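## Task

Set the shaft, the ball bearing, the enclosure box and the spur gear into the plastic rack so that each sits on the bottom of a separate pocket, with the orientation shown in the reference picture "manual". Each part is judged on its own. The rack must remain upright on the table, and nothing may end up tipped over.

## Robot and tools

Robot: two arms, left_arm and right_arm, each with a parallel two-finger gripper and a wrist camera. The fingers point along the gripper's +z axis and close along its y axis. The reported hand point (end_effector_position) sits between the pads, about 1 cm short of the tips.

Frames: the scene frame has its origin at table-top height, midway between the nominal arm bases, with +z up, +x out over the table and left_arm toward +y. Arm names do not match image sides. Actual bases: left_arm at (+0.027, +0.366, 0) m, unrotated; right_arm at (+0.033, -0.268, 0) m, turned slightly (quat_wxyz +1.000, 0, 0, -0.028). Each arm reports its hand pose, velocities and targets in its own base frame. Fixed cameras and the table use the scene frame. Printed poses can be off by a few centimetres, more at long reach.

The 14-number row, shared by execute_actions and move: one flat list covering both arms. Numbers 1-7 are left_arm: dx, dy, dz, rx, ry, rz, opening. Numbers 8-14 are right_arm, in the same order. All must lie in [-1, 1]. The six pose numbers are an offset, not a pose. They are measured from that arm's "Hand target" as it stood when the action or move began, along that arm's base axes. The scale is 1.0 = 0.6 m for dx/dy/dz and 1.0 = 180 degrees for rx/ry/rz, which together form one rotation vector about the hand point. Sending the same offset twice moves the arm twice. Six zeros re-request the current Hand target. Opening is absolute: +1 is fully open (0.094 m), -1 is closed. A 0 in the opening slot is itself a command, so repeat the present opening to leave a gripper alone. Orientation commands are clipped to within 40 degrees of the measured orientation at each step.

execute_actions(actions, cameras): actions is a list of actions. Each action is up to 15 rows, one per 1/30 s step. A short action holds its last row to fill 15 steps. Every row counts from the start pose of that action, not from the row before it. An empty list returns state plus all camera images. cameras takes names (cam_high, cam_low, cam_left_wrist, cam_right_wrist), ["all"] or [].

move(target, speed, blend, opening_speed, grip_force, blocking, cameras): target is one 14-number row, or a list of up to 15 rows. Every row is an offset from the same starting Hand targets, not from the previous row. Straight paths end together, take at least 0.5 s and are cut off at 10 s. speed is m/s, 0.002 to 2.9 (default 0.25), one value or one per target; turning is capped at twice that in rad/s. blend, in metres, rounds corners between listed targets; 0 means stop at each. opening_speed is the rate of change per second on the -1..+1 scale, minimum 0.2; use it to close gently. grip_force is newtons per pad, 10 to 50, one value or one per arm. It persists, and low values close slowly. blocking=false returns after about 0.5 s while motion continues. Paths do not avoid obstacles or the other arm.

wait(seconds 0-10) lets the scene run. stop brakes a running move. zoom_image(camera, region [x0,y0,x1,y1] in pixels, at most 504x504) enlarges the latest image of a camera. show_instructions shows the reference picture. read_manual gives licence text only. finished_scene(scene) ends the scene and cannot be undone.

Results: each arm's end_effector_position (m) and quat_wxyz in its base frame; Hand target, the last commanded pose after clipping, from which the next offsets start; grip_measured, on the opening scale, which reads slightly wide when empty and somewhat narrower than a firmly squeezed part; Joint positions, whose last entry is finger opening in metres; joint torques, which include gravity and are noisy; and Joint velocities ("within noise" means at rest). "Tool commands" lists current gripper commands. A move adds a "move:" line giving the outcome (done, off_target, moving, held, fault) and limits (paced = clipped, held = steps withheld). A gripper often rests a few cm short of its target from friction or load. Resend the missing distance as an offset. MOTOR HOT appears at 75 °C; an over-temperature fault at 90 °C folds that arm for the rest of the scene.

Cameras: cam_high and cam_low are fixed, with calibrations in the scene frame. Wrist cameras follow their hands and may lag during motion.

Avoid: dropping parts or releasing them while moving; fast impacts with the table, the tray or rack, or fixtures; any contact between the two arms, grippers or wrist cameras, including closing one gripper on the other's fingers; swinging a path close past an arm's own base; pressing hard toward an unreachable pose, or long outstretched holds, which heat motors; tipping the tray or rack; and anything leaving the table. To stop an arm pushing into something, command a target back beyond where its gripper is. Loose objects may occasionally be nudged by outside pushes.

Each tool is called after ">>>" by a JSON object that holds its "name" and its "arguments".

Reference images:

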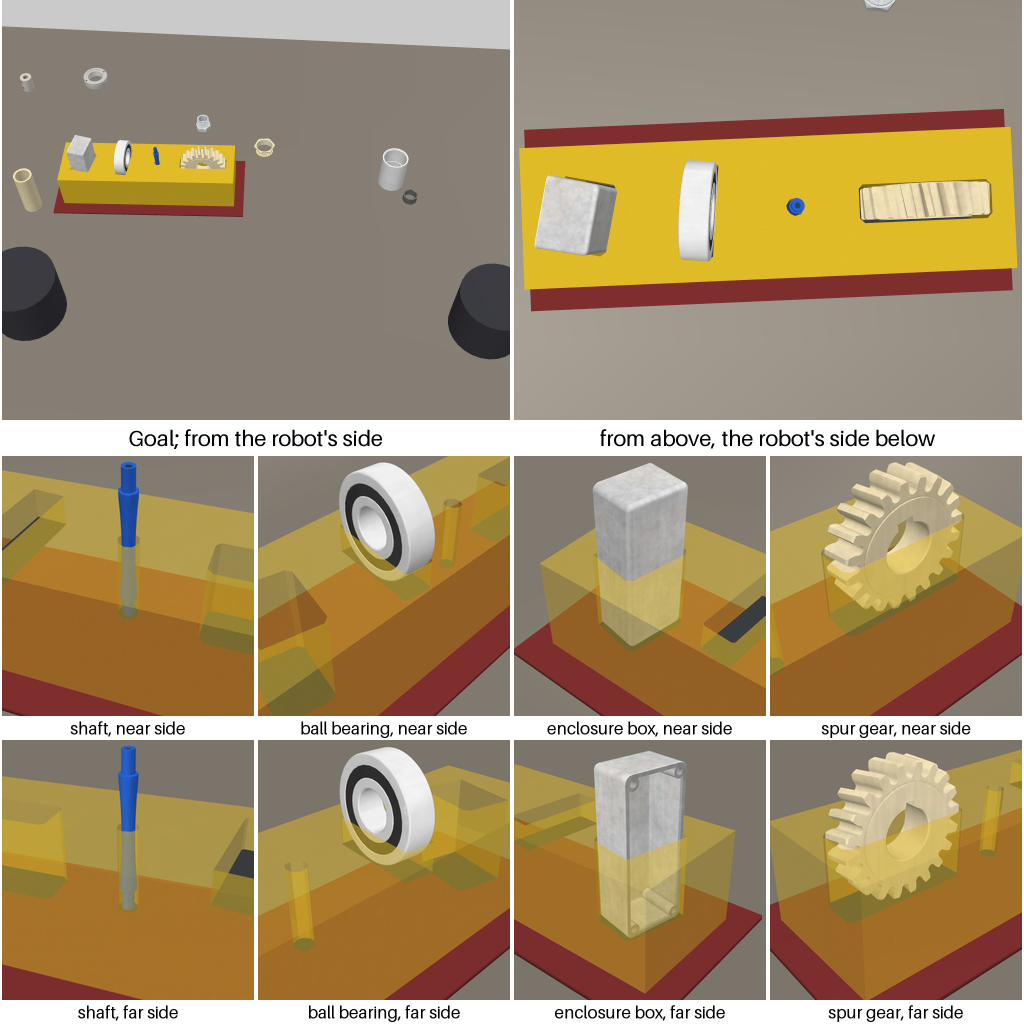

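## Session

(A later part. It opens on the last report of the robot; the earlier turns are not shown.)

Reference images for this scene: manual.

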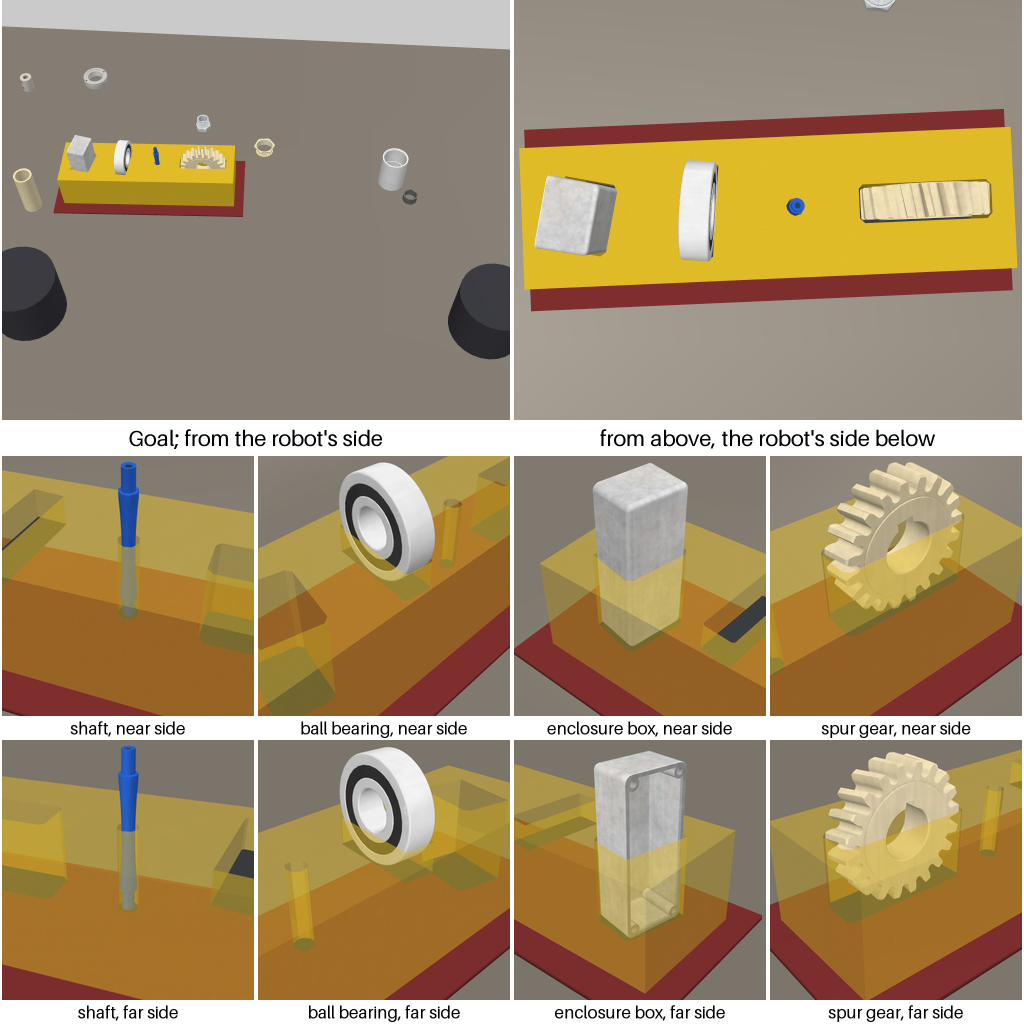

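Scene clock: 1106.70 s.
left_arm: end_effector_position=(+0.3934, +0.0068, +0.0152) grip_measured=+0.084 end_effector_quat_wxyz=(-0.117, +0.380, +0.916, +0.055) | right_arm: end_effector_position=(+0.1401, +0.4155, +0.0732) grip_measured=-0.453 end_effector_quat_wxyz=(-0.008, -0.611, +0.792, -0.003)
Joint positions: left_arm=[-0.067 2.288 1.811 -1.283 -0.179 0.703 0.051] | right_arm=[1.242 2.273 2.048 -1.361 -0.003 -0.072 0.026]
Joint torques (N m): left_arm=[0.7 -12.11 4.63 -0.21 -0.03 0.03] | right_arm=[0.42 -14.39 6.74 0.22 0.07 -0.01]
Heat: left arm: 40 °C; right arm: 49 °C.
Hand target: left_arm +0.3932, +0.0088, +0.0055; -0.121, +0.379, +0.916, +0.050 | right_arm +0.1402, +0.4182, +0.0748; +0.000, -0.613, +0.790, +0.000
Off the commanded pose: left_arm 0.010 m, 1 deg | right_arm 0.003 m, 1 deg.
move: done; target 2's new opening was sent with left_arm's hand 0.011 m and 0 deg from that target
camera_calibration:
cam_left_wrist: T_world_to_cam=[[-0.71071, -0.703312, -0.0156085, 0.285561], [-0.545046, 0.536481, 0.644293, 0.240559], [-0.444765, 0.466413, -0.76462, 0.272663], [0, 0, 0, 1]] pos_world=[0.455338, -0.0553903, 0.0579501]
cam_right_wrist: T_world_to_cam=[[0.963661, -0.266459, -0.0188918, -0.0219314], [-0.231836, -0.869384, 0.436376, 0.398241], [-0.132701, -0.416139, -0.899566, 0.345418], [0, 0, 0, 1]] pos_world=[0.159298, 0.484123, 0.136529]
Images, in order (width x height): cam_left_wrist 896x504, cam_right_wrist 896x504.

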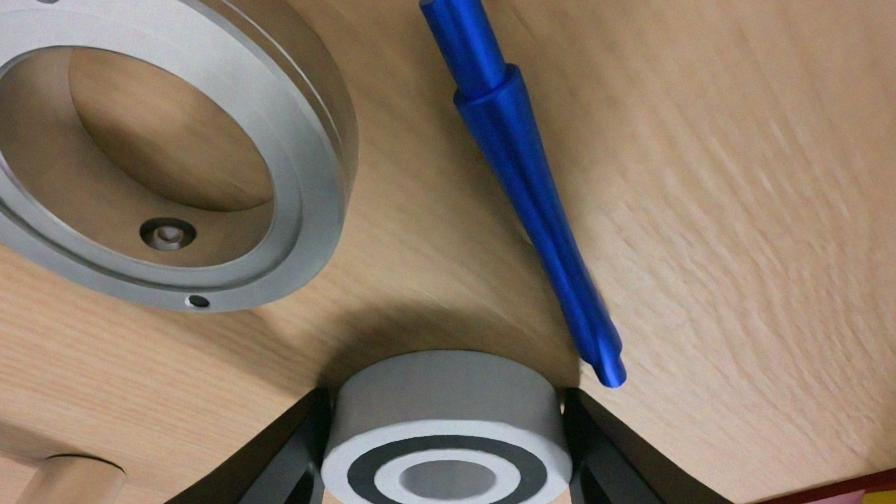

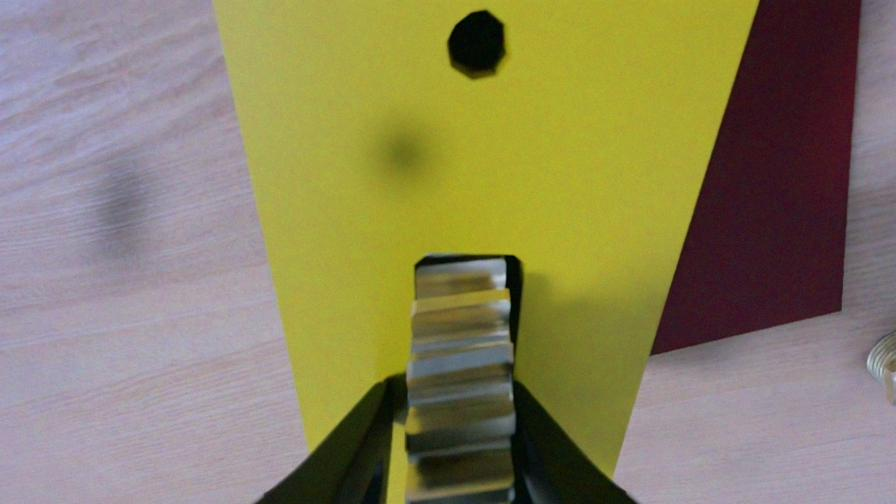

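>>> {"name": "move", "arguments": {"target": [[0,0,0,0,0,0,-0.05,0,0,0,0,0,0,-0.2],[0,0,0.17,-0.1179,-0.1179,0,-0.05,0,0,0.1,0,0,0,-0.2],[-0.1553,0.5187,0.2658,0.0097,-0.5465,0.3927,-0.05,0.183,-0.6137,0.2087,0.1241,-0.1227,-0.3286,-0.2]], "speed": [0.1,0.12,0.3], "blend": [0,0.02,0], "cameras": ["cam_high","cam_low","cam_left_wrist"]}}

Scene clock: 1163.27 s.
left_arm: end_effector_position=(+0.3036, +0.3179, +0.1705) grip_measured=+0.084 end_effector_quat_wxyz=(+0.561, -0.309, +0.730, +0.239) | right_arm: end_effector_position=(+0.2512, +0.0507, +0.2034) grip_measured=-0.203 end_effector_quat_wxyz=(+0.254, -0.126, +0.959, +0.031)
Joint positions: left_arm=[0.807 1.464 0.604 0.601 0.003 0.003 0.051] | right_arm=[0.164 1.061 1.111 -1.106 -0.044 -0.085 0.037]
Joint torques (N m): left_arm=[0.42 -5.46 5.04 2.15 -0.08 -0.08] | right_arm=[-0.65 -3.4 5.87 1.12 -0.13 -0.05]
Heat: left arm: 40 °C; right arm: 52 °C.
Hand target: left_arm +0.3001, +0.3200, +0.1650; +0.559, -0.316, +0.728, +0.243 | right_arm +0.2500, +0.0500, +0.2001; +0.257, -0.126, +0.958, +0.034
Off the commanded pose: left_arm 0.007 m, 1 deg | right_arm 0.004 m, 0 deg.
move: done
camera_calibration:
cam_left_wrist: T_world_to_cam=[[0.722105, -0.691767, -0.00484624, 0.00247421], [-0.447961, -0.462245, -0.765285, 0.453088], [0.527158, 0.554787, -0.643674, -0.137394], [0, 0, 0, 1]] pos_world=[0.273608, 0.287374, 0.258317]
Images, in order (width x height): cam_high 896x504, cam_low 896x504, cam_left_wrist 896x504.

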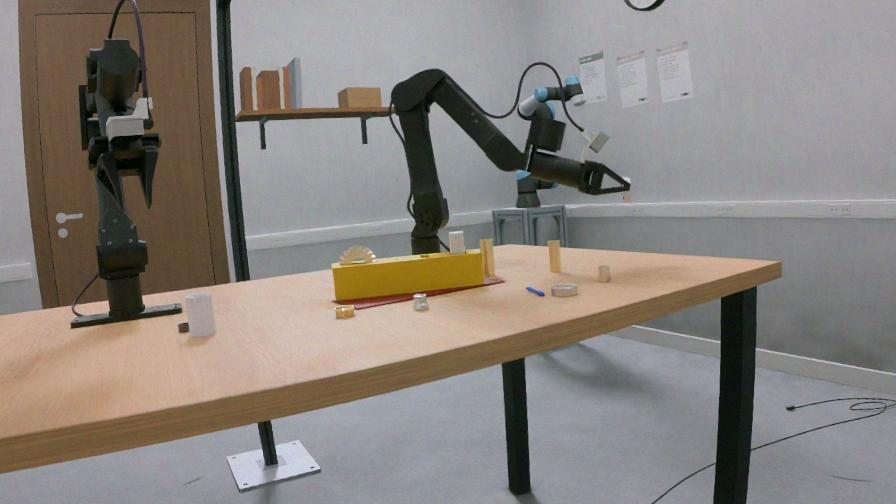

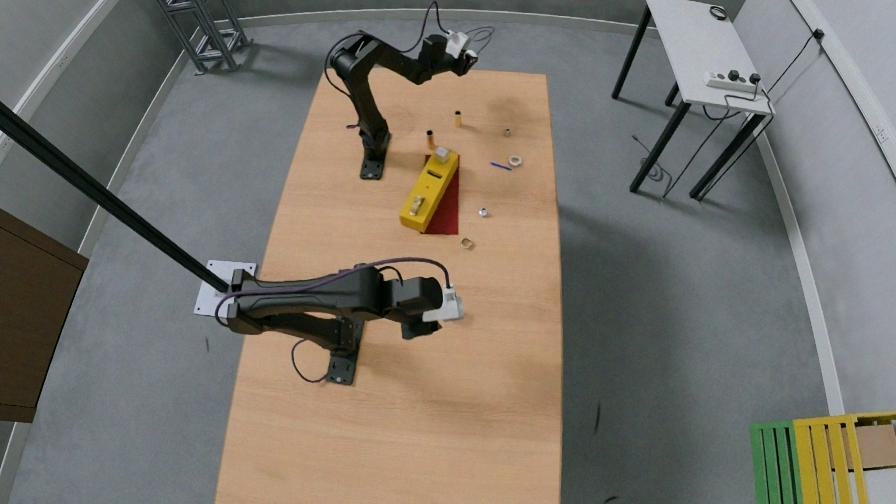

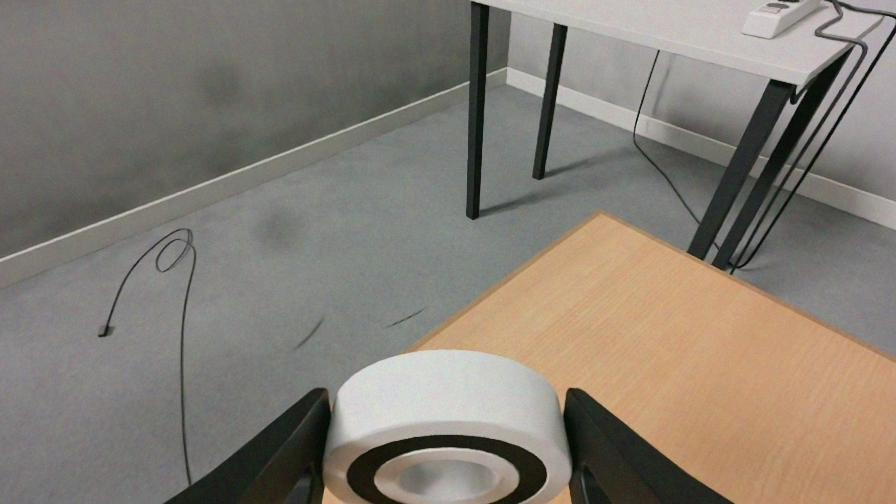

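>>> {"name": "zoom_image", "arguments": {"camera": "cam_high", "region": [560, 130, 700, 230]}}

Scaled by 3.600 from the camera's 896x504 image, which has a finer 1280x720 frame.

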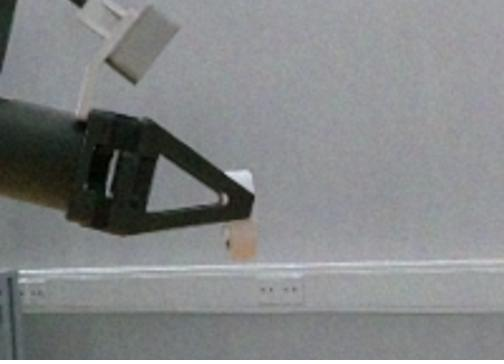

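>>> {"name": "move", "arguments": {"target": [[0.0125,-0.042,-0.175,0,0,0,-0.05,0,0,0,0,0,0,-0.2]], "speed": 0.15, "cameras": ["cam_high"]}}

Scene clock: 1192.47 s.
left_arm: end_effector_position=(+0.3071, +0.2971, +0.0626) grip_measured=+0.084 end_effector_quat_wxyz=(+0.557, -0.316, +0.729, +0.243) | right_arm: end_effector_position=(+0.2512, +0.0507, +0.2034) grip_measured=-0.203 end_effector_quat_wxyz=(+0.254, -0.126, +0.959, +0.031)
Joint positions: left_arm=[0.729 1.907 0.413 1.229 -0.087 -0.021 0.051] | right_arm=[0.164 1.061 1.111 -1.106 -0.044 -0.085 0.037]
Joint torques (N m): left_arm=[-0.65 -6.5 3.06 2.17 -0.05 -0.08] | right_arm=[-0.64 -3.47 5.94 1.13 -0.09 -0.08]
Heat: left arm: 36 °C; right arm: 44 °C.
Hand target: left_arm +0.3076, +0.2948, +0.0599; +0.559, -0.316, +0.728, +0.243 | right_arm +0.2500, +0.0499, +0.2001; +0.257, -0.126, +0.958, +0.034
Off the commanded pose: left_arm 0.004 m, 0 deg | right_arm 0.004 m, 0 deg.
move: done
Images, in order (width x height): cam_high 896x504.

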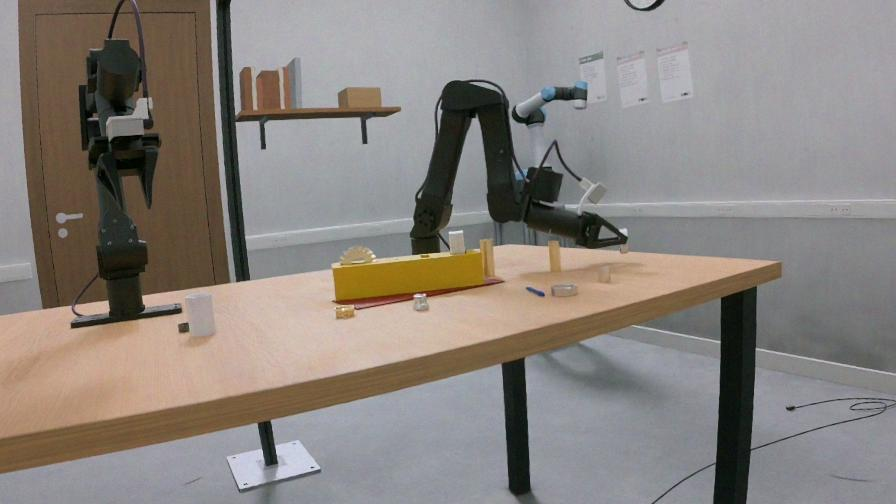

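>>> {"name": "move", "arguments": {"target": [0,0,-0.02,0,0,0,-0.05,0,0,0,0,0,0,-0.2], "speed": 0.05}}

>>> {"name": "move", "arguments": {"target": [0,0,-0.01,0,0,0,-0.05,0,0,0,0,0,0,-0.2], "speed": 0.05, "cameras": ["cam_high"]}}

>>> {"name": "zoom_image", "arguments": {"camera": "cam_high", "region": [560, 190, 700, 290]}}

Scene clock: 1198.93 s.
left_arm: end_effector_position=(+0.3070, +0.2971, +0.0494) grip_measured=+0.084 end_effector_quat_wxyz=(+0.555, -0.316, +0.730, +0.243) | right_arm: end_effector_position=(+0.2512, +0.0507, +0.2034) grip_measured=-0.203 end_effector_quat_wxyz=(+0.254, -0.126, +0.959, +0.031)
Joint positions: left_arm=[0.729 1.979 0.413 1.296 -0.088 -0.021 0.051] | right_arm=[0.164 1.061 1.111 -1.106 -0.044 -0.085 0.037]
Joint torques (N m): left_arm=[-0.66 -6.78 2.7 2.24 -0.06 -0.08] | right_arm=[-0.65 -3.33 6.01 1.11 -0.07 -0.04]
Heat: left arm: 36 °C; right arm: 44 °C.
Hand target: left_arm +0.3075, +0.2948, +0.0479; +0.558, -0.316, +0.728, +0.243 | right_arm +0.2500, +0.0499, +0.2001; +0.257, -0.126, +0.958, +0.034
Off the commanded pose: left_arm 0.003 m, 0 deg | right_arm 0.004 m, 0 deg.
move: done

Scene clock: 1199.77 s.
left_arm: end_effector_position=(+0.3072, +0.2972, +0.0451) grip_measured=+0.084 end_effector_quat_wxyz=(+0.557, -0.316, +0.728, +0.243) | right_arm: end_effector_position=(+0.2512, +0.0507, +0.2034) grip_measured=-0.203 end_effector_quat_wxyz=(+0.254, -0.126, +0.959, +0.031)
Joint positions: left_arm=[0.729 2.014 0.413 1.337 -0.088 -0.021 0.051] | right_arm=[0.164 1.061 1.111 -1.106 -0.044 -0.085 0.037]
Joint torques (N m): left_arm=[-0.65 -6.67 2.62 2.18 -0.06 -0.08] | right_arm=[-0.65 -3.36 5.91 1.09 -0.08 -0.05]
Heat: left arm: 36 °C; right arm: 44 °C.
Hand target: left_arm +0.3076, +0.2948, +0.0419; +0.558, -0.316, +0.728, +0.243 | right_arm +0.2500, +0.0499, +0.2001; +0.257, -0.126, +0.958, +0.034
Off the commanded pose: left_arm 0.004 m, 0 deg | right_arm 0.004 m, 0 deg.
move: done
Images, in order (width x height): cam_high 896x504.

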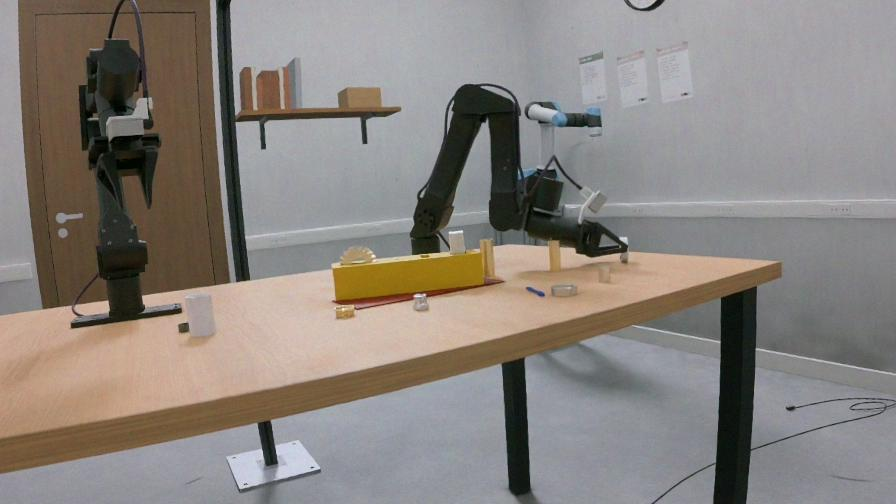

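Scaled by 3.600 from the camera's 896x504 image, which has a finer 1280x720 frame.

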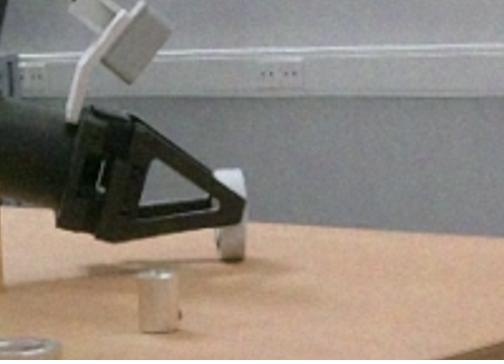

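>>> {"name": "move", "arguments": {"target": [0,0,-0.006,0,0,0,-0.05,0,0,0,0,0,0,-0.2], "speed": 0.04}}

>>> {"name": "move", "arguments": {"target": [0,0,-0.006,0,0,0,-0.05,0,0,0,0,0,0,-0.2], "speed": 0.04, "cameras": ["cam_high","cam_left_wrist"]}}

>>> {"name": "zoom_image", "arguments": {"camera": "cam_high", "region": [560, 190, 700, 290]}}

Scene clock: 1205.67 s.
left_arm: end_effector_position=(+0.3076, +0.2976, +0.0448) grip_measured=+0.084 end_effector_quat_wxyz=(+0.562, -0.315, +0.725, +0.245) | right_arm: end_effector_position=(+0.2512, +0.0507, +0.2034) grip_measured=-0.203 end_effector_quat_wxyz=(+0.254, -0.126, +0.959, +0.031)
Joint positions: left_arm=[0.729 2.034 0.413 1.369 -0.088 -0.021 0.051] | right_arm=[0.164 1.061 1.111 -1.106 -0.044 -0.085 0.037]
Joint torques (N m): left_arm=[-0.65 -6.52 2.59 2.07 -0.05 -0.08] | right_arm=[-0.66 -3.4 6.02 1.13 -0.1 -0.05]
Heat: left arm: 36 °C; right arm: 44 °C.
Hand target: left_arm +0.3075, +0.2948, +0.0383; +0.558, -0.316, +0.728, +0.243 | right_arm +0.2500, +0.0499, +0.2001; +0.257, -0.126, +0.958, +0.034
Off the commanded pose: left_arm 0.007 m, 1 deg | right_arm 0.004 m, 0 deg.
move: done

Scene clock: 1206.47 s.
left_arm: end_effector_position=(+0.3079, +0.2980, +0.0446) grip_measured=+0.084 end_effector_quat_wxyz=(+0.567, -0.313, +0.721, +0.247) | right_arm: end_effector_position=(+0.2512, +0.0507, +0.2034) grip_measured=-0.203 end_effector_quat_wxyz=(+0.254, -0.126, +0.959, +0.031)
Joint positions: left_arm=[0.729 2.053 0.413 1.401 -0.089 -0.021 0.051] | right_arm=[0.164 1.061 1.111 -1.106 -0.044 -0.085 0.037]
Joint torques (N m): left_arm=[-0.65 -6.38 2.56 1.93 -0.05 -0.07] | right_arm=[-0.64 -3.37 5.93 1.13 -0.08 -0.04]
Heat: left arm: 35 °C; right arm: 44 °C.
Hand target: left_arm +0.3076, +0.2948, +0.0347; +0.558, -0.316, +0.728, +0.243 | right_arm +0.2500, +0.0499, +0.2001; +0.257, -0.126, +0.958, +0.034
Off the commanded pose: left_arm 0.010 m, 1 deg | right_arm 0.004 m, 0 deg.
move: done
camera_calibration:
cam_left_wrist: T_world_to_cam=[[0.733748, -0.679416, -0.00279685, -0.0223493], [-0.428222, -0.459262, -0.77827, 0.343109], [0.527484, 0.572252, -0.627923, -0.215641], [0, 0, 0, 1]] pos_world=[0.277073, 0.265793, 0.131563]
Images, in order (width x height): cam_high 896x504, cam_left_wrist 896x504.

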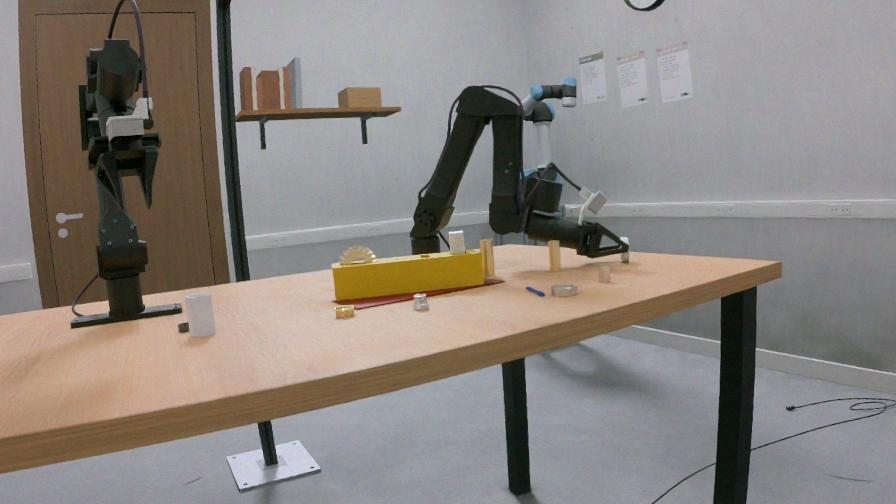

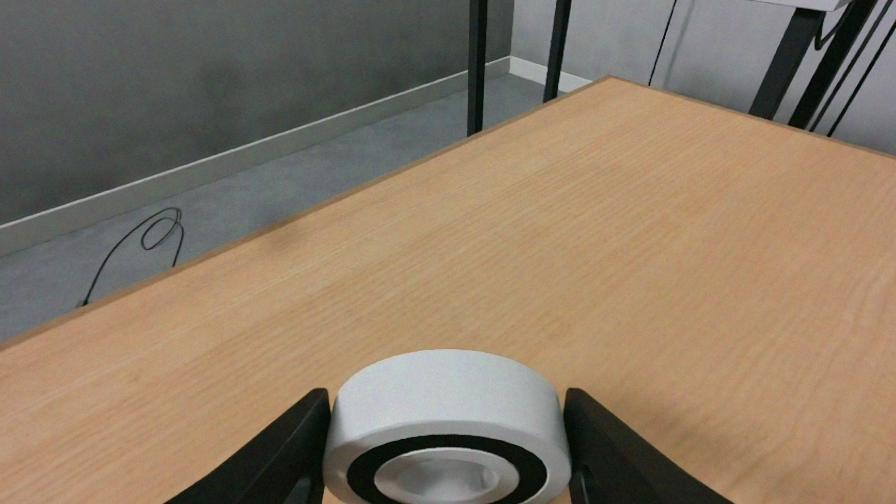

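Scaled by 3.600 from the camera's 896x504 image, which has a finer 1280x720 frame.

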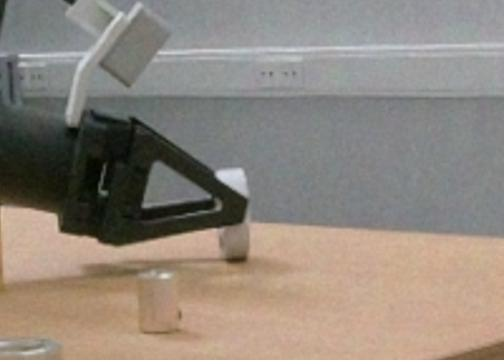

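>>> {"name": "move", "arguments": {"target": [[0,0,0.012,0,0,0,-0.05,0,0,0,0,0,0,-0.2],[0,0,0.012,0,0,0,0.17,0,0,0,0,0,0,-0.2]], "speed": 0.04, "opening_speed": 0.2, "cameras": ["cam_high","cam_left_wrist"]}}

>>> {"name": "zoom_image", "arguments": {"camera": "cam_high", "region": [560, 190, 700, 290]}}

Scene clock: 1215.80 s.
left_arm: end_effector_position=(+0.3068, +0.2971, +0.0394) grip_measured=+0.168 end_effector_quat_wxyz=(+0.558, -0.316, +0.728, +0.244) | right_arm: end_effector_position=(+0.2512, +0.0507, +0.2034) grip_measured=-0.203 end_effector_quat_wxyz=(+0.254, -0.126, +0.959, +0.031)
Joint positions: left_arm=[0.729 2.051 0.413 1.375 -0.089 -0.021 0.055] | right_arm=[0.164 1.061 1.111 -1.106 -0.044 -0.085 0.037]
Joint torques (N m): left_arm=[-0.66 -10.07 2.44 1.79 -0.05 -0.08] | right_arm=[-0.65 -3.38 6 1.11 -0.09 -0.03]
Heat: left arm: 35 °C; right arm: 44 °C.
Hand target: left_arm +0.3075, +0.2948, +0.0420; +0.559, -0.316, +0.727, +0.243 | right_arm +0.2500, +0.0499, +0.2001; +0.257, -0.126, +0.958, +0.034
Off the commanded pose: left_arm 0.003 m, 0 deg | right_arm 0.004 m, 0 deg.
move: done
camera_calibration:
cam_left_wrist: T_world_to_cam=[[0.733945, -0.679189, -0.00511132, -0.0222764], [-0.44148, -0.471326, -0.76351, 0.345294], [0.516158, 0.562631, -0.645776, -0.210771], [0, 0, 0, 1]] pos_world=[0.277581, 0.266202, 0.12741]
Images, in order (width x height): cam_high 896x504, cam_left_wrist 896x504.

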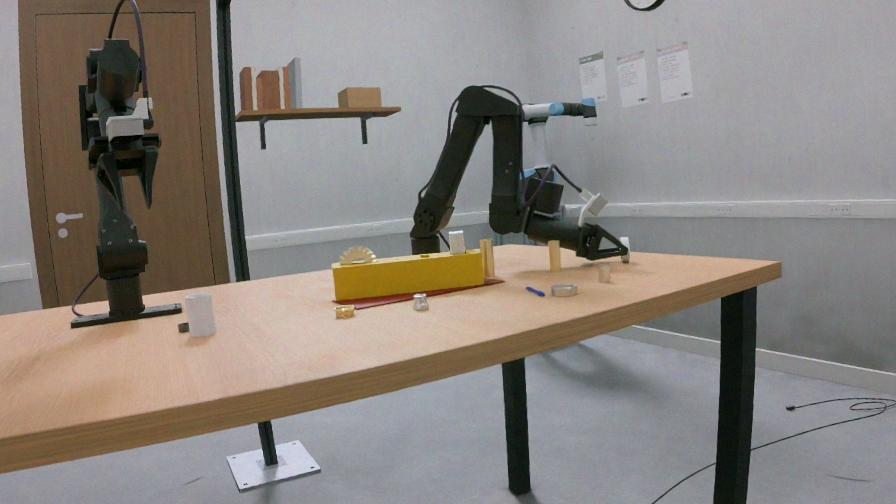

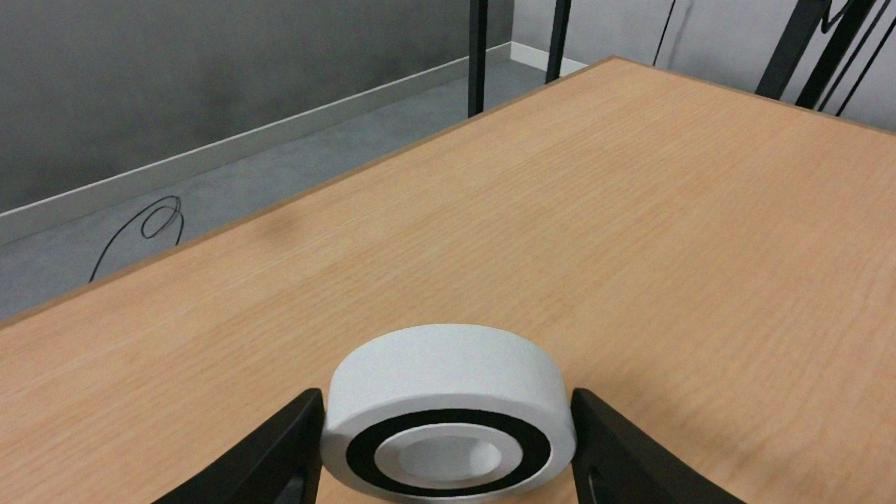

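Scaled by 3.600 from the camera's 896x504 image, which has a finer 1280x720 frame.

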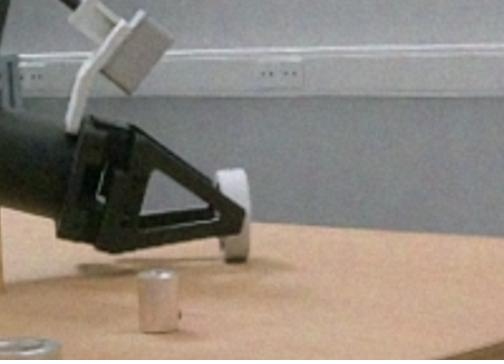

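>>> {"name": "move", "arguments": {"target": [[0,0,0,0,0,0,0.3,0,0,0,0,0,0,-0.2],[0,0,0.15,0,0,0,0.3,0,0,0,0,0,0,-0.2],[0,0,0.125,-0.0159,0.4570,-0.4204,0.3,0,0,0,0,0,0,-0.2]], "speed": [0.1,0.12,0.4], "blend": [0,0.02,0], "opening_speed": 0.4, "cameras": ["cam_high","cam_left_wrist"]}}

Scene clock: 1244.63 s.
left_arm: end_effector_position=(+0.3068, +0.2966, +0.1223) grip_measured=+0.299 end_effector_quat_wxyz=(+0.005, +0.361, +0.932, +0.012) | right_arm: end_effector_position=(+0.2512, +0.0507, +0.2034) grip_measured=-0.203 end_effector_quat_wxyz=(+0.254, -0.126, +0.959, +0.031)
Joint positions: left_arm=[0.766 2.179 2.088 -1.453 -0.001 1.505 0.061] | right_arm=[0.164 1.061 1.111 -1.106 -0.044 -0.085 0.037]
Joint torques (N m): left_arm=[-0.4 -11.06 7.21 -0.18 0 0.04] | right_arm=[-0.65 -3.33 5.87 1.1 -0.08 -0.04]
Heat: left arm: 34 °C; right arm: 43 °C.
Hand target: left_arm +0.3076, +0.2948, +0.1170; -0.001, +0.367, +0.930, +0.000 | right_arm +0.2500, +0.0499, +0.2001; +0.257, -0.126, +0.958, +0.034
Off the commanded pose: left_arm 0.006 m, 2 deg | right_arm 0.004 m, 0 deg.
move: done
camera_calibration:
cam_left_wrist: T_world_to_cam=[[-0.674637, -0.737528, -0.0302728, 0.430378], [-0.676354, 0.601212, 0.425546, 0.0168559], [-0.295652, 0.307564, -0.90443, 0.199355], [0, 0, 0, 1]] pos_world=[0.360689, 0.245968, 0.186158]
Images, in order (width x height): cam_high 896x504, cam_left_wrist 896x504.

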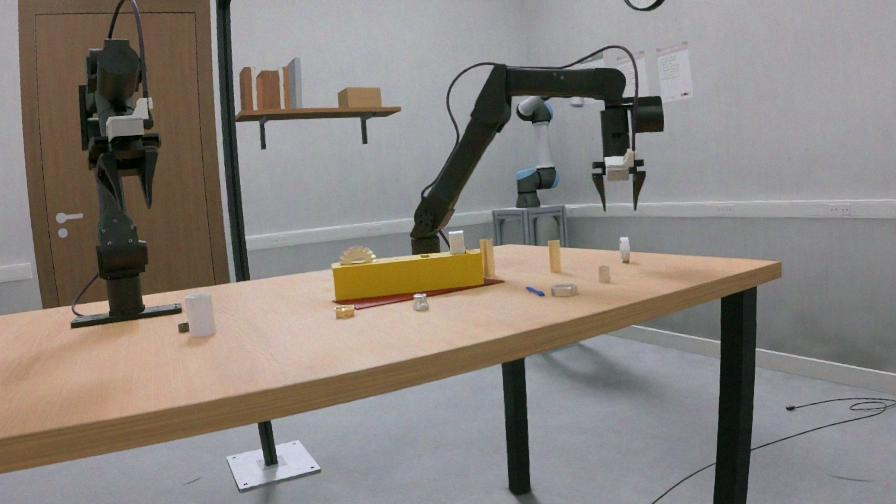

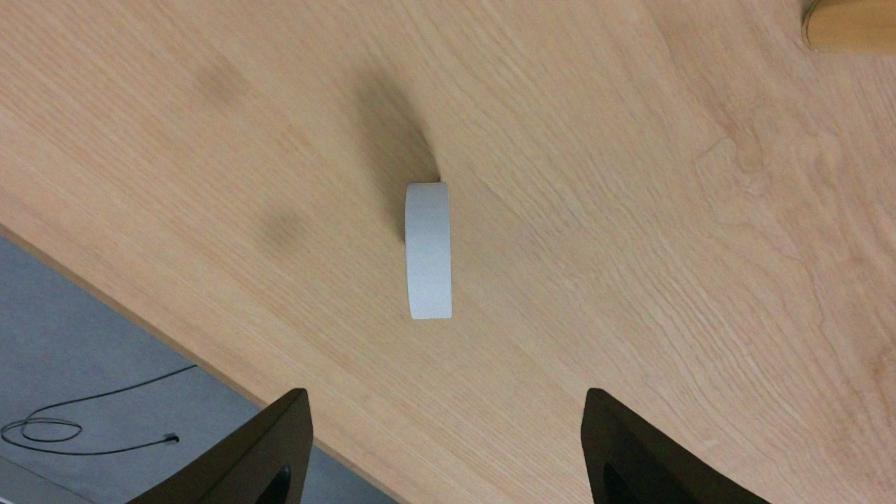

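>>> {"name": "move", "arguments": {"target": [0.0072,0.0108,-0.0533,0,0,0,0.0,0,0,0,0,0,0,-0.2], "speed": 0.12, "cameras": ["cam_left_wrist"]}}

Scene clock: 1269.40 s.
left_arm: end_effector_position=(+0.3122, +0.3020, +0.0960) grip_measured=+0.002 end_effector_quat_wxyz=(+0.004, +0.363, +0.932, +0.010) | right_arm: end_effector_position=(+0.2512, +0.0507, +0.2034) grip_measured=-0.203 end_effector_quat_wxyz=(+0.254, -0.126, +0.959, +0.031)
Joint positions: left_arm=[0.766 2.21 2.033 -1.372 -0.002 1.509 0.047] | right_arm=[0.164 1.061 1.111 -1.106 -0.044 -0.085 0.037]
Joint torques (N m): left_arm=[-0.06 -11.96 4.88 0.13 0.02 0.05] | right_arm=[-0.66 -3.41 5.89 1.12 -0.08 -0.03]
Heat: left arm: 36 °C; right arm: 43 °C.
Hand target: left_arm +0.3120, +0.3013, +0.0850; -0.001, +0.367, +0.930, +0.000 | right_arm +0.2500, +0.0499, +0.2001; +0.257, -0.126, +0.958, +0.034
Off the commanded pose: left_arm 0.011 m, 1 deg | right_arm 0.004 m, 0 deg.
move: off_target (left_arm)
camera_calibration:
cam_left_wrist: T_world_to_cam=[[-0.677581, -0.735012, -0.0253274, 0.436913], [-0.672225, 0.604997, 0.426722, 0.0259109], [-0.298323, 0.306165, -0.904028, 0.176707], [0, 0, 0, 1]] pos_world=[0.366178, 0.251359, 0.159757]
Images, in order (width x height): cam_left_wrist 896x504.

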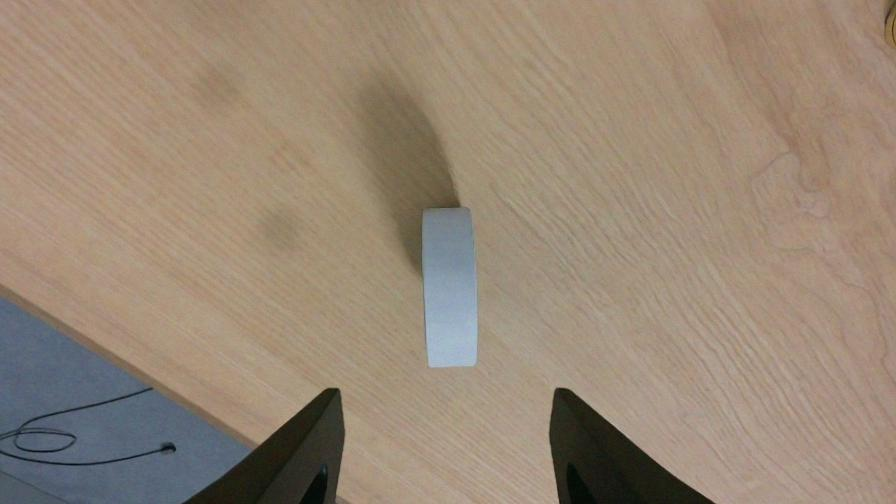

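>>> {"name": "move", "arguments": {"target": [-0.0042,0.0042,-0.075,0,0,0,0.0,0,0,0,0,0,0,-0.2], "speed": 0.1, "cameras": ["cam_left_wrist"]}}

Scene clock: 1279.97 s.
left_arm: end_effector_position=(+0.3134, +0.3031, +0.0520) grip_measured=+0.002 end_effector_quat_wxyz=(+0.004, +0.367, +0.930, +0.011) | right_arm: end_effector_position=(+0.2512, +0.0507, +0.2034) grip_measured=-0.203 end_effector_quat_wxyz=(+0.254, -0.126, +0.959, +0.031)
Joint positions: left_arm=[0.766 2.218 1.872 -1.201 -0.002 1.517 0.047] | right_arm=[0.164 1.061 1.111 -1.106 -0.044 -0.085 0.037]
Joint torques (N m): left_arm=[0.64 -11.81 4.81 0.13 0.02 0.04] | right_arm=[-0.58 -3.36 6.04 1.09 -0.07 -0.04]
Heat: left arm: 37 °C; right arm: 43 °C.
Hand target: left_arm +0.3094, +0.3038, +0.0400; -0.001, +0.367, +0.930, +0.000 | right_arm +0.2500, +0.0499, +0.2001; +0.257, -0.126, +0.958, +0.034
Off the commanded pose: left_arm 0.013 m, 1 deg | right_arm 0.004 m, 0 deg.
move: off_target (left_arm)
camera_calibration:
cam_left_wrist: T_world_to_cam=[[-0.683377, -0.729528, -0.0280094, 0.4377], [-0.668053, 0.609396, 0.427015, 0.0420108], [-0.29445, 0.310524, -0.903811, 0.134471], [0, 0, 0, 1]] pos_world=[0.366775, 0.251957, 0.115856]
Images, in order (width x height): cam_left_wrist 896x504.

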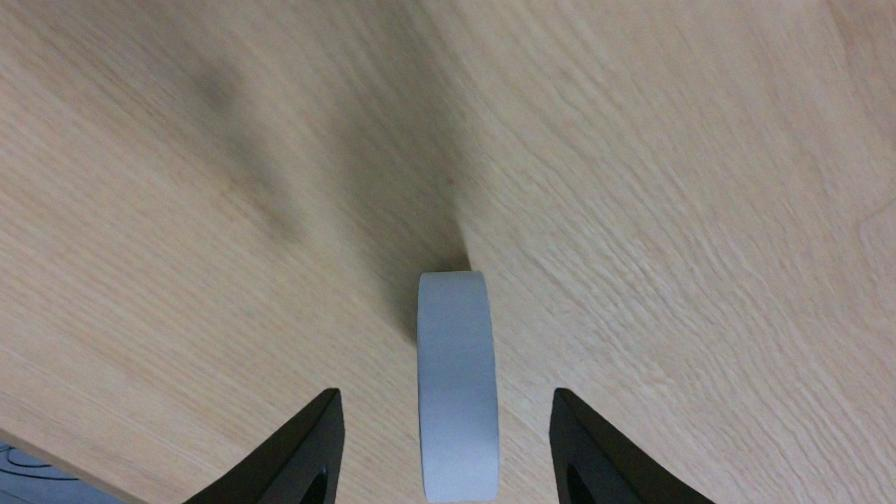

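>>> {"name": "move", "arguments": {"target": [-0.007,0,-0.009,0,0,0,-0.3,0,0,0,0,0,0,-0.2], "speed": 0.05, "opening_speed": 0.5, "cameras": ["cam_left_wrist"]}}

Scene clock: 1291.27 s.
left_arm: end_effector_position=(+0.3095, +0.3034, +0.0436) grip_measured=-0.298 end_effector_quat_wxyz=(+0.003, +0.367, +0.930, +0.009) | right_arm: end_effector_position=(+0.2512, +0.0507, +0.2034) grip_measured=-0.203 end_effector_quat_wxyz=(+0.254, -0.126, +0.959, +0.031)
Joint positions: left_arm=[0.772 2.218 1.839 -1.173 -0.002 1.524 0.033] | right_arm=[0.164 1.061 1.111 -1.106 -0.044 -0.085 0.037]
Joint torques (N m): left_arm=[0.68 -12.57 4.57 0.13 0.02 0.04] | right_arm=[-0.58 -3.4 5.96 1.12 -0.09 -0.06]
Heat: left arm: 37 °C; right arm: 43 °C.
Hand target: left_arm +0.3052, +0.3038, +0.0346; -0.001, +0.367, +0.930, +0.000 | right_arm +0.2500, +0.0499, +0.2001; +0.257, -0.126, +0.958, +0.034
Off the commanded pose: left_arm 0.010 m, 1 deg | right_arm 0.004 m, 0 deg.
move: done
camera_calibration:
cam_left_wrist: T_world_to_cam=[[-0.683512, -0.72961, -0.021918, 0.434839], [-0.666101, 0.611173, 0.427525, 0.0417845], [-0.298531, 0.306818, -0.903738, 0.128012], [0, 0, 0, 1]] pos_world=[0.363266, 0.252449, 0.107356]
Images, in order (width x height): cam_left_wrist 896x504.

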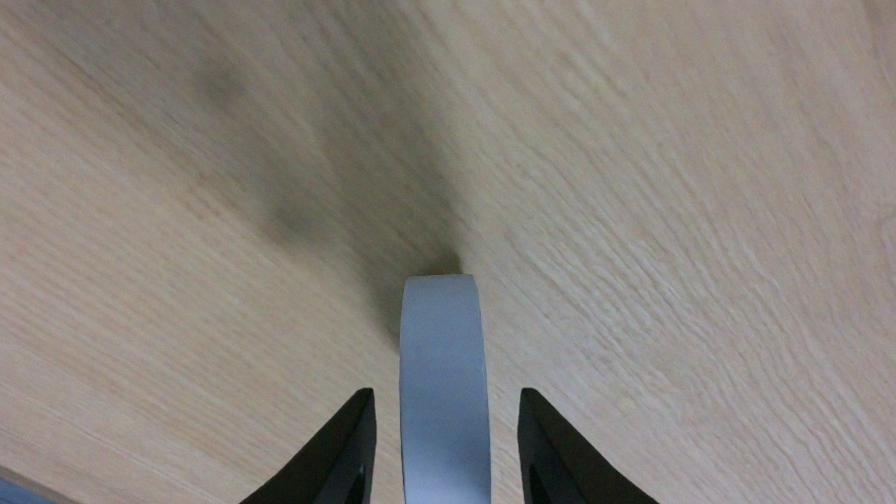

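>>> {"name": "move", "arguments": {"target": [0.001,0,0.027,0,0,0,-0.3,0,0,0,0,0,0,-0.2], "speed": 0.05}}

Scene clock: 1297.17 s.
left_arm: end_effector_position=(+0.3078, +0.3017, +0.0478) grip_measured=-0.298 end_effector_quat_wxyz=(+0.000, +0.367, +0.930, +0.003) | right_arm: end_effector_position=(+0.2512, +0.0507, +0.2034) grip_measured=-0.203 end_effector_quat_wxyz=(+0.254, -0.126, +0.959, +0.031)
Joint positions: left_arm=[0.772 2.218 1.856 -1.202 -0.002 1.524 0.033] | right_arm=[0.164 1.061 1.111 -1.106 -0.044 -0.085 0.037]
Joint torques (N m): left_arm=[0.59 -13.29 7.13 -0.23 0.02 0.03] | right_arm=[-0.55 -3.38 5.98 1.11 -0.06 -0.04]
Heat: left arm: 37 °C; right arm: 43 °C.
Hand target: left_arm +0.3058, +0.3038, +0.0508; -0.001, +0.367, +0.930, +0.000 | right_arm +0.2500, +0.0499, +0.2001; +0.257, -0.126, +0.958, +0.034
Off the commanded pose: left_arm 0.004 m, 0 deg | right_arm 0.004 m, 0 deg.
move: done

>>> {"name": "move", "arguments": {"target": [[0.005,0.006,0,0,0,0,-0.3,0,0,0,0,0,0,-0.2],[0.005,0.006,0,0,0,0,-0.76,0,0,0,0,0,0,-0.2]], "speed": 0.05, "opening_speed": 0.4, "cameras": ["cam_left_wrist","cam_high"]}}

>>> {"name": "zoom_image", "arguments": {"camera": "cam_high", "region": [560, 160, 700, 290]}}

Scene clock: 1312.17 s.
left_arm: end_effector_position=(+0.3118, +0.3056, +0.0562) grip_measured=-0.680 end_effector_quat_wxyz=(+0.004, +0.367, +0.930, +0.012) | right_arm: end_effector_position=(+0.2512, +0.0507, +0.2034) grip_measured=-0.203 end_effector_quat_wxyz=(+0.254, -0.126, +0.959, +0.031)
Joint positions: left_arm=[0.772 2.218 1.889 -1.217 -0.002 1.524 0.015] | right_arm=[0.164 1.061 1.111 -1.106 -0.044 -0.085 0.037]
Joint torques (N m): left_arm=[0.69 -11.52 7.2 -0.17 0.02 0.04] | right_arm=[-0.61 -3.37 5.98 1.1 -0.07 -0.04]
Heat: left arm: 37 °C; right arm: 43 °C.
Hand target: left_arm +0.3088, +0.3074, +0.0508; -0.001, +0.367, +0.930, +0.000 | right_arm +0.2500, +0.0499, +0.2001; +0.257, -0.126, +0.958, +0.034
Off the commanded pose: left_arm 0.007 m, 1 deg | right_arm 0.004 m, 0 deg.
move: done
camera_calibration:
cam_left_wrist: T_world_to_cam=[[-0.683629, -0.729262, -0.0287803, 0.438594], [-0.668025, 0.609368, 0.427099, 0.037673], [-0.293929, 0.311203, -0.903747, 0.136679], [0, 0, 0, 1]] pos_world=[0.365176, 0.254358, 0.120056]
Images, in order (width x height): cam_high 896x504, cam_left_wrist 896x504.

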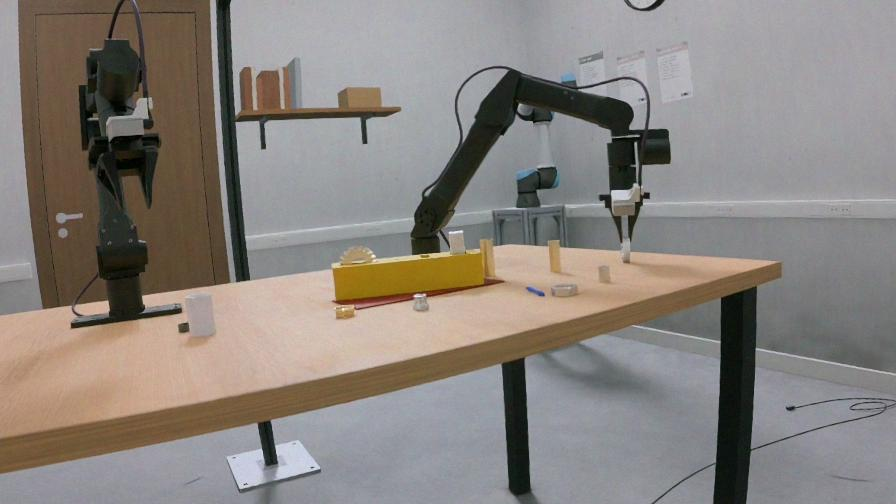

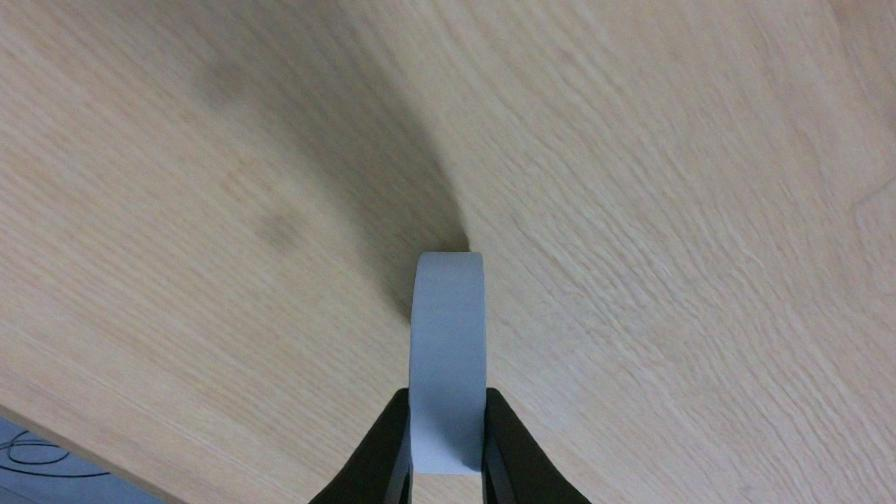

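Scaled by 3.600 from the camera's 896x504 image, which has a finer 1280x720 frame.

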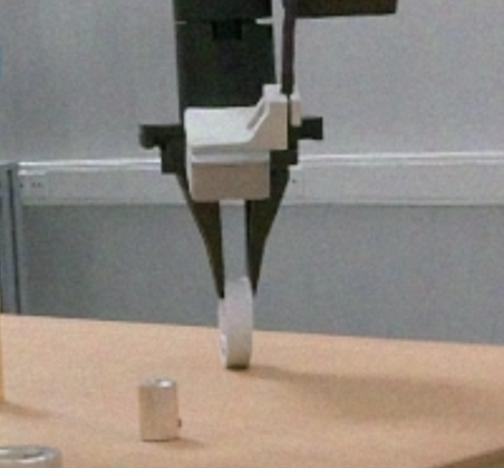

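>>> {"name": "move", "arguments": {"target": [[0,0,0.15,-0.0947,-0.1015,0,-0.76,0,0,0,0,0,0,-0.2],[-0.1712,-0.7185,0.2070,-0.0433,-0.0731,0.1363,-0.76,0,0,0,0,0,0,-0.2],[-0.1712,-0.7185,0.1237,-0.0433,-0.0731,0.1363,-0.76,0,0,0,0,0,0,-0.2]], "speed": [0.12,0.25,0.12], "blend": [0.03,0.02,0], "cameras": ["cam_high","cam_left_wrist"]}}

Scene clock: 1355.93 s.
left_arm: end_effector_position=(+0.2048, -0.1233, +0.1277) grip_measured=-0.681 end_effector_quat_wxyz=(+0.126, +0.158, +0.979, -0.025) | right_arm: end_effector_position=(+0.2512, +0.0507, +0.2034) grip_measured=-0.203 end_effector_quat_wxyz=(+0.254, -0.126, +0.959, +0.031)
Joint positions: left_arm=[-0.59 1.201 0.982 -1.101 -0.059 -0.262 0.015] | right_arm=[0.164 1.061 1.111 -1.106 -0.044 -0.085 0.037]
Joint torques (N m): left_arm=[-0.72 -3.41 5.18 0.7 -0.13 -0.11] | right_arm=[-0.7 -3.29 5.97 1.12 -0.09 -0.03]
Heat: left arm: 37 °C; right arm: 42 °C.
Hand target: left_arm +0.2060, -0.1237, +0.1251; +0.130, +0.158, +0.979, -0.021 | right_arm +0.2500, +0.0499, +0.2001; +0.257, -0.126, +0.958, +0.034
Off the commanded pose: left_arm 0.003 m, 1 deg | right_arm 0.004 m, 0 deg.
move: done
camera_calibration:
cam_left_wrist: T_world_to_cam=[[-0.316986, -0.948416, 0.00520065, -0.0516843], [-0.932187, 0.312563, 0.182567, 0.245764], [-0.174775, 0.0530231, -0.98318, 0.257123], [0, 0, 0, 1]] pos_world=[0.257653, -0.139469, 0.208199]
Images, in order (width x height): cam_high 896x504, cam_left_wrist 896x504.

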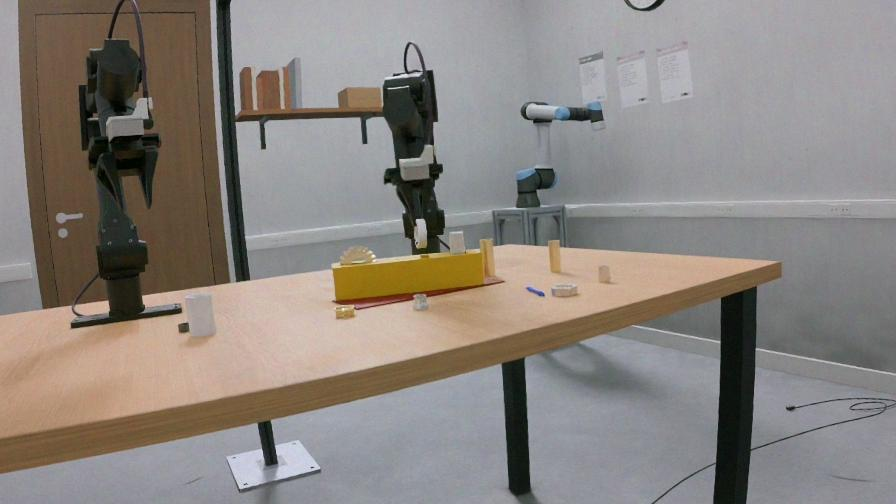

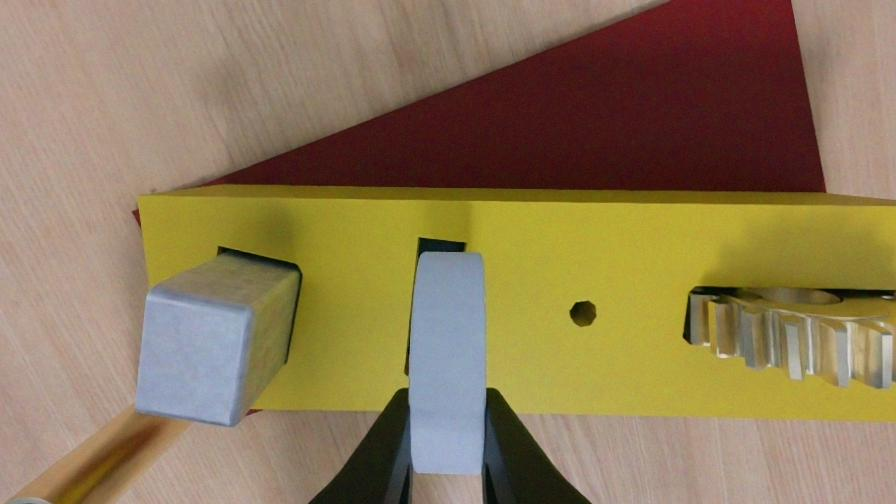

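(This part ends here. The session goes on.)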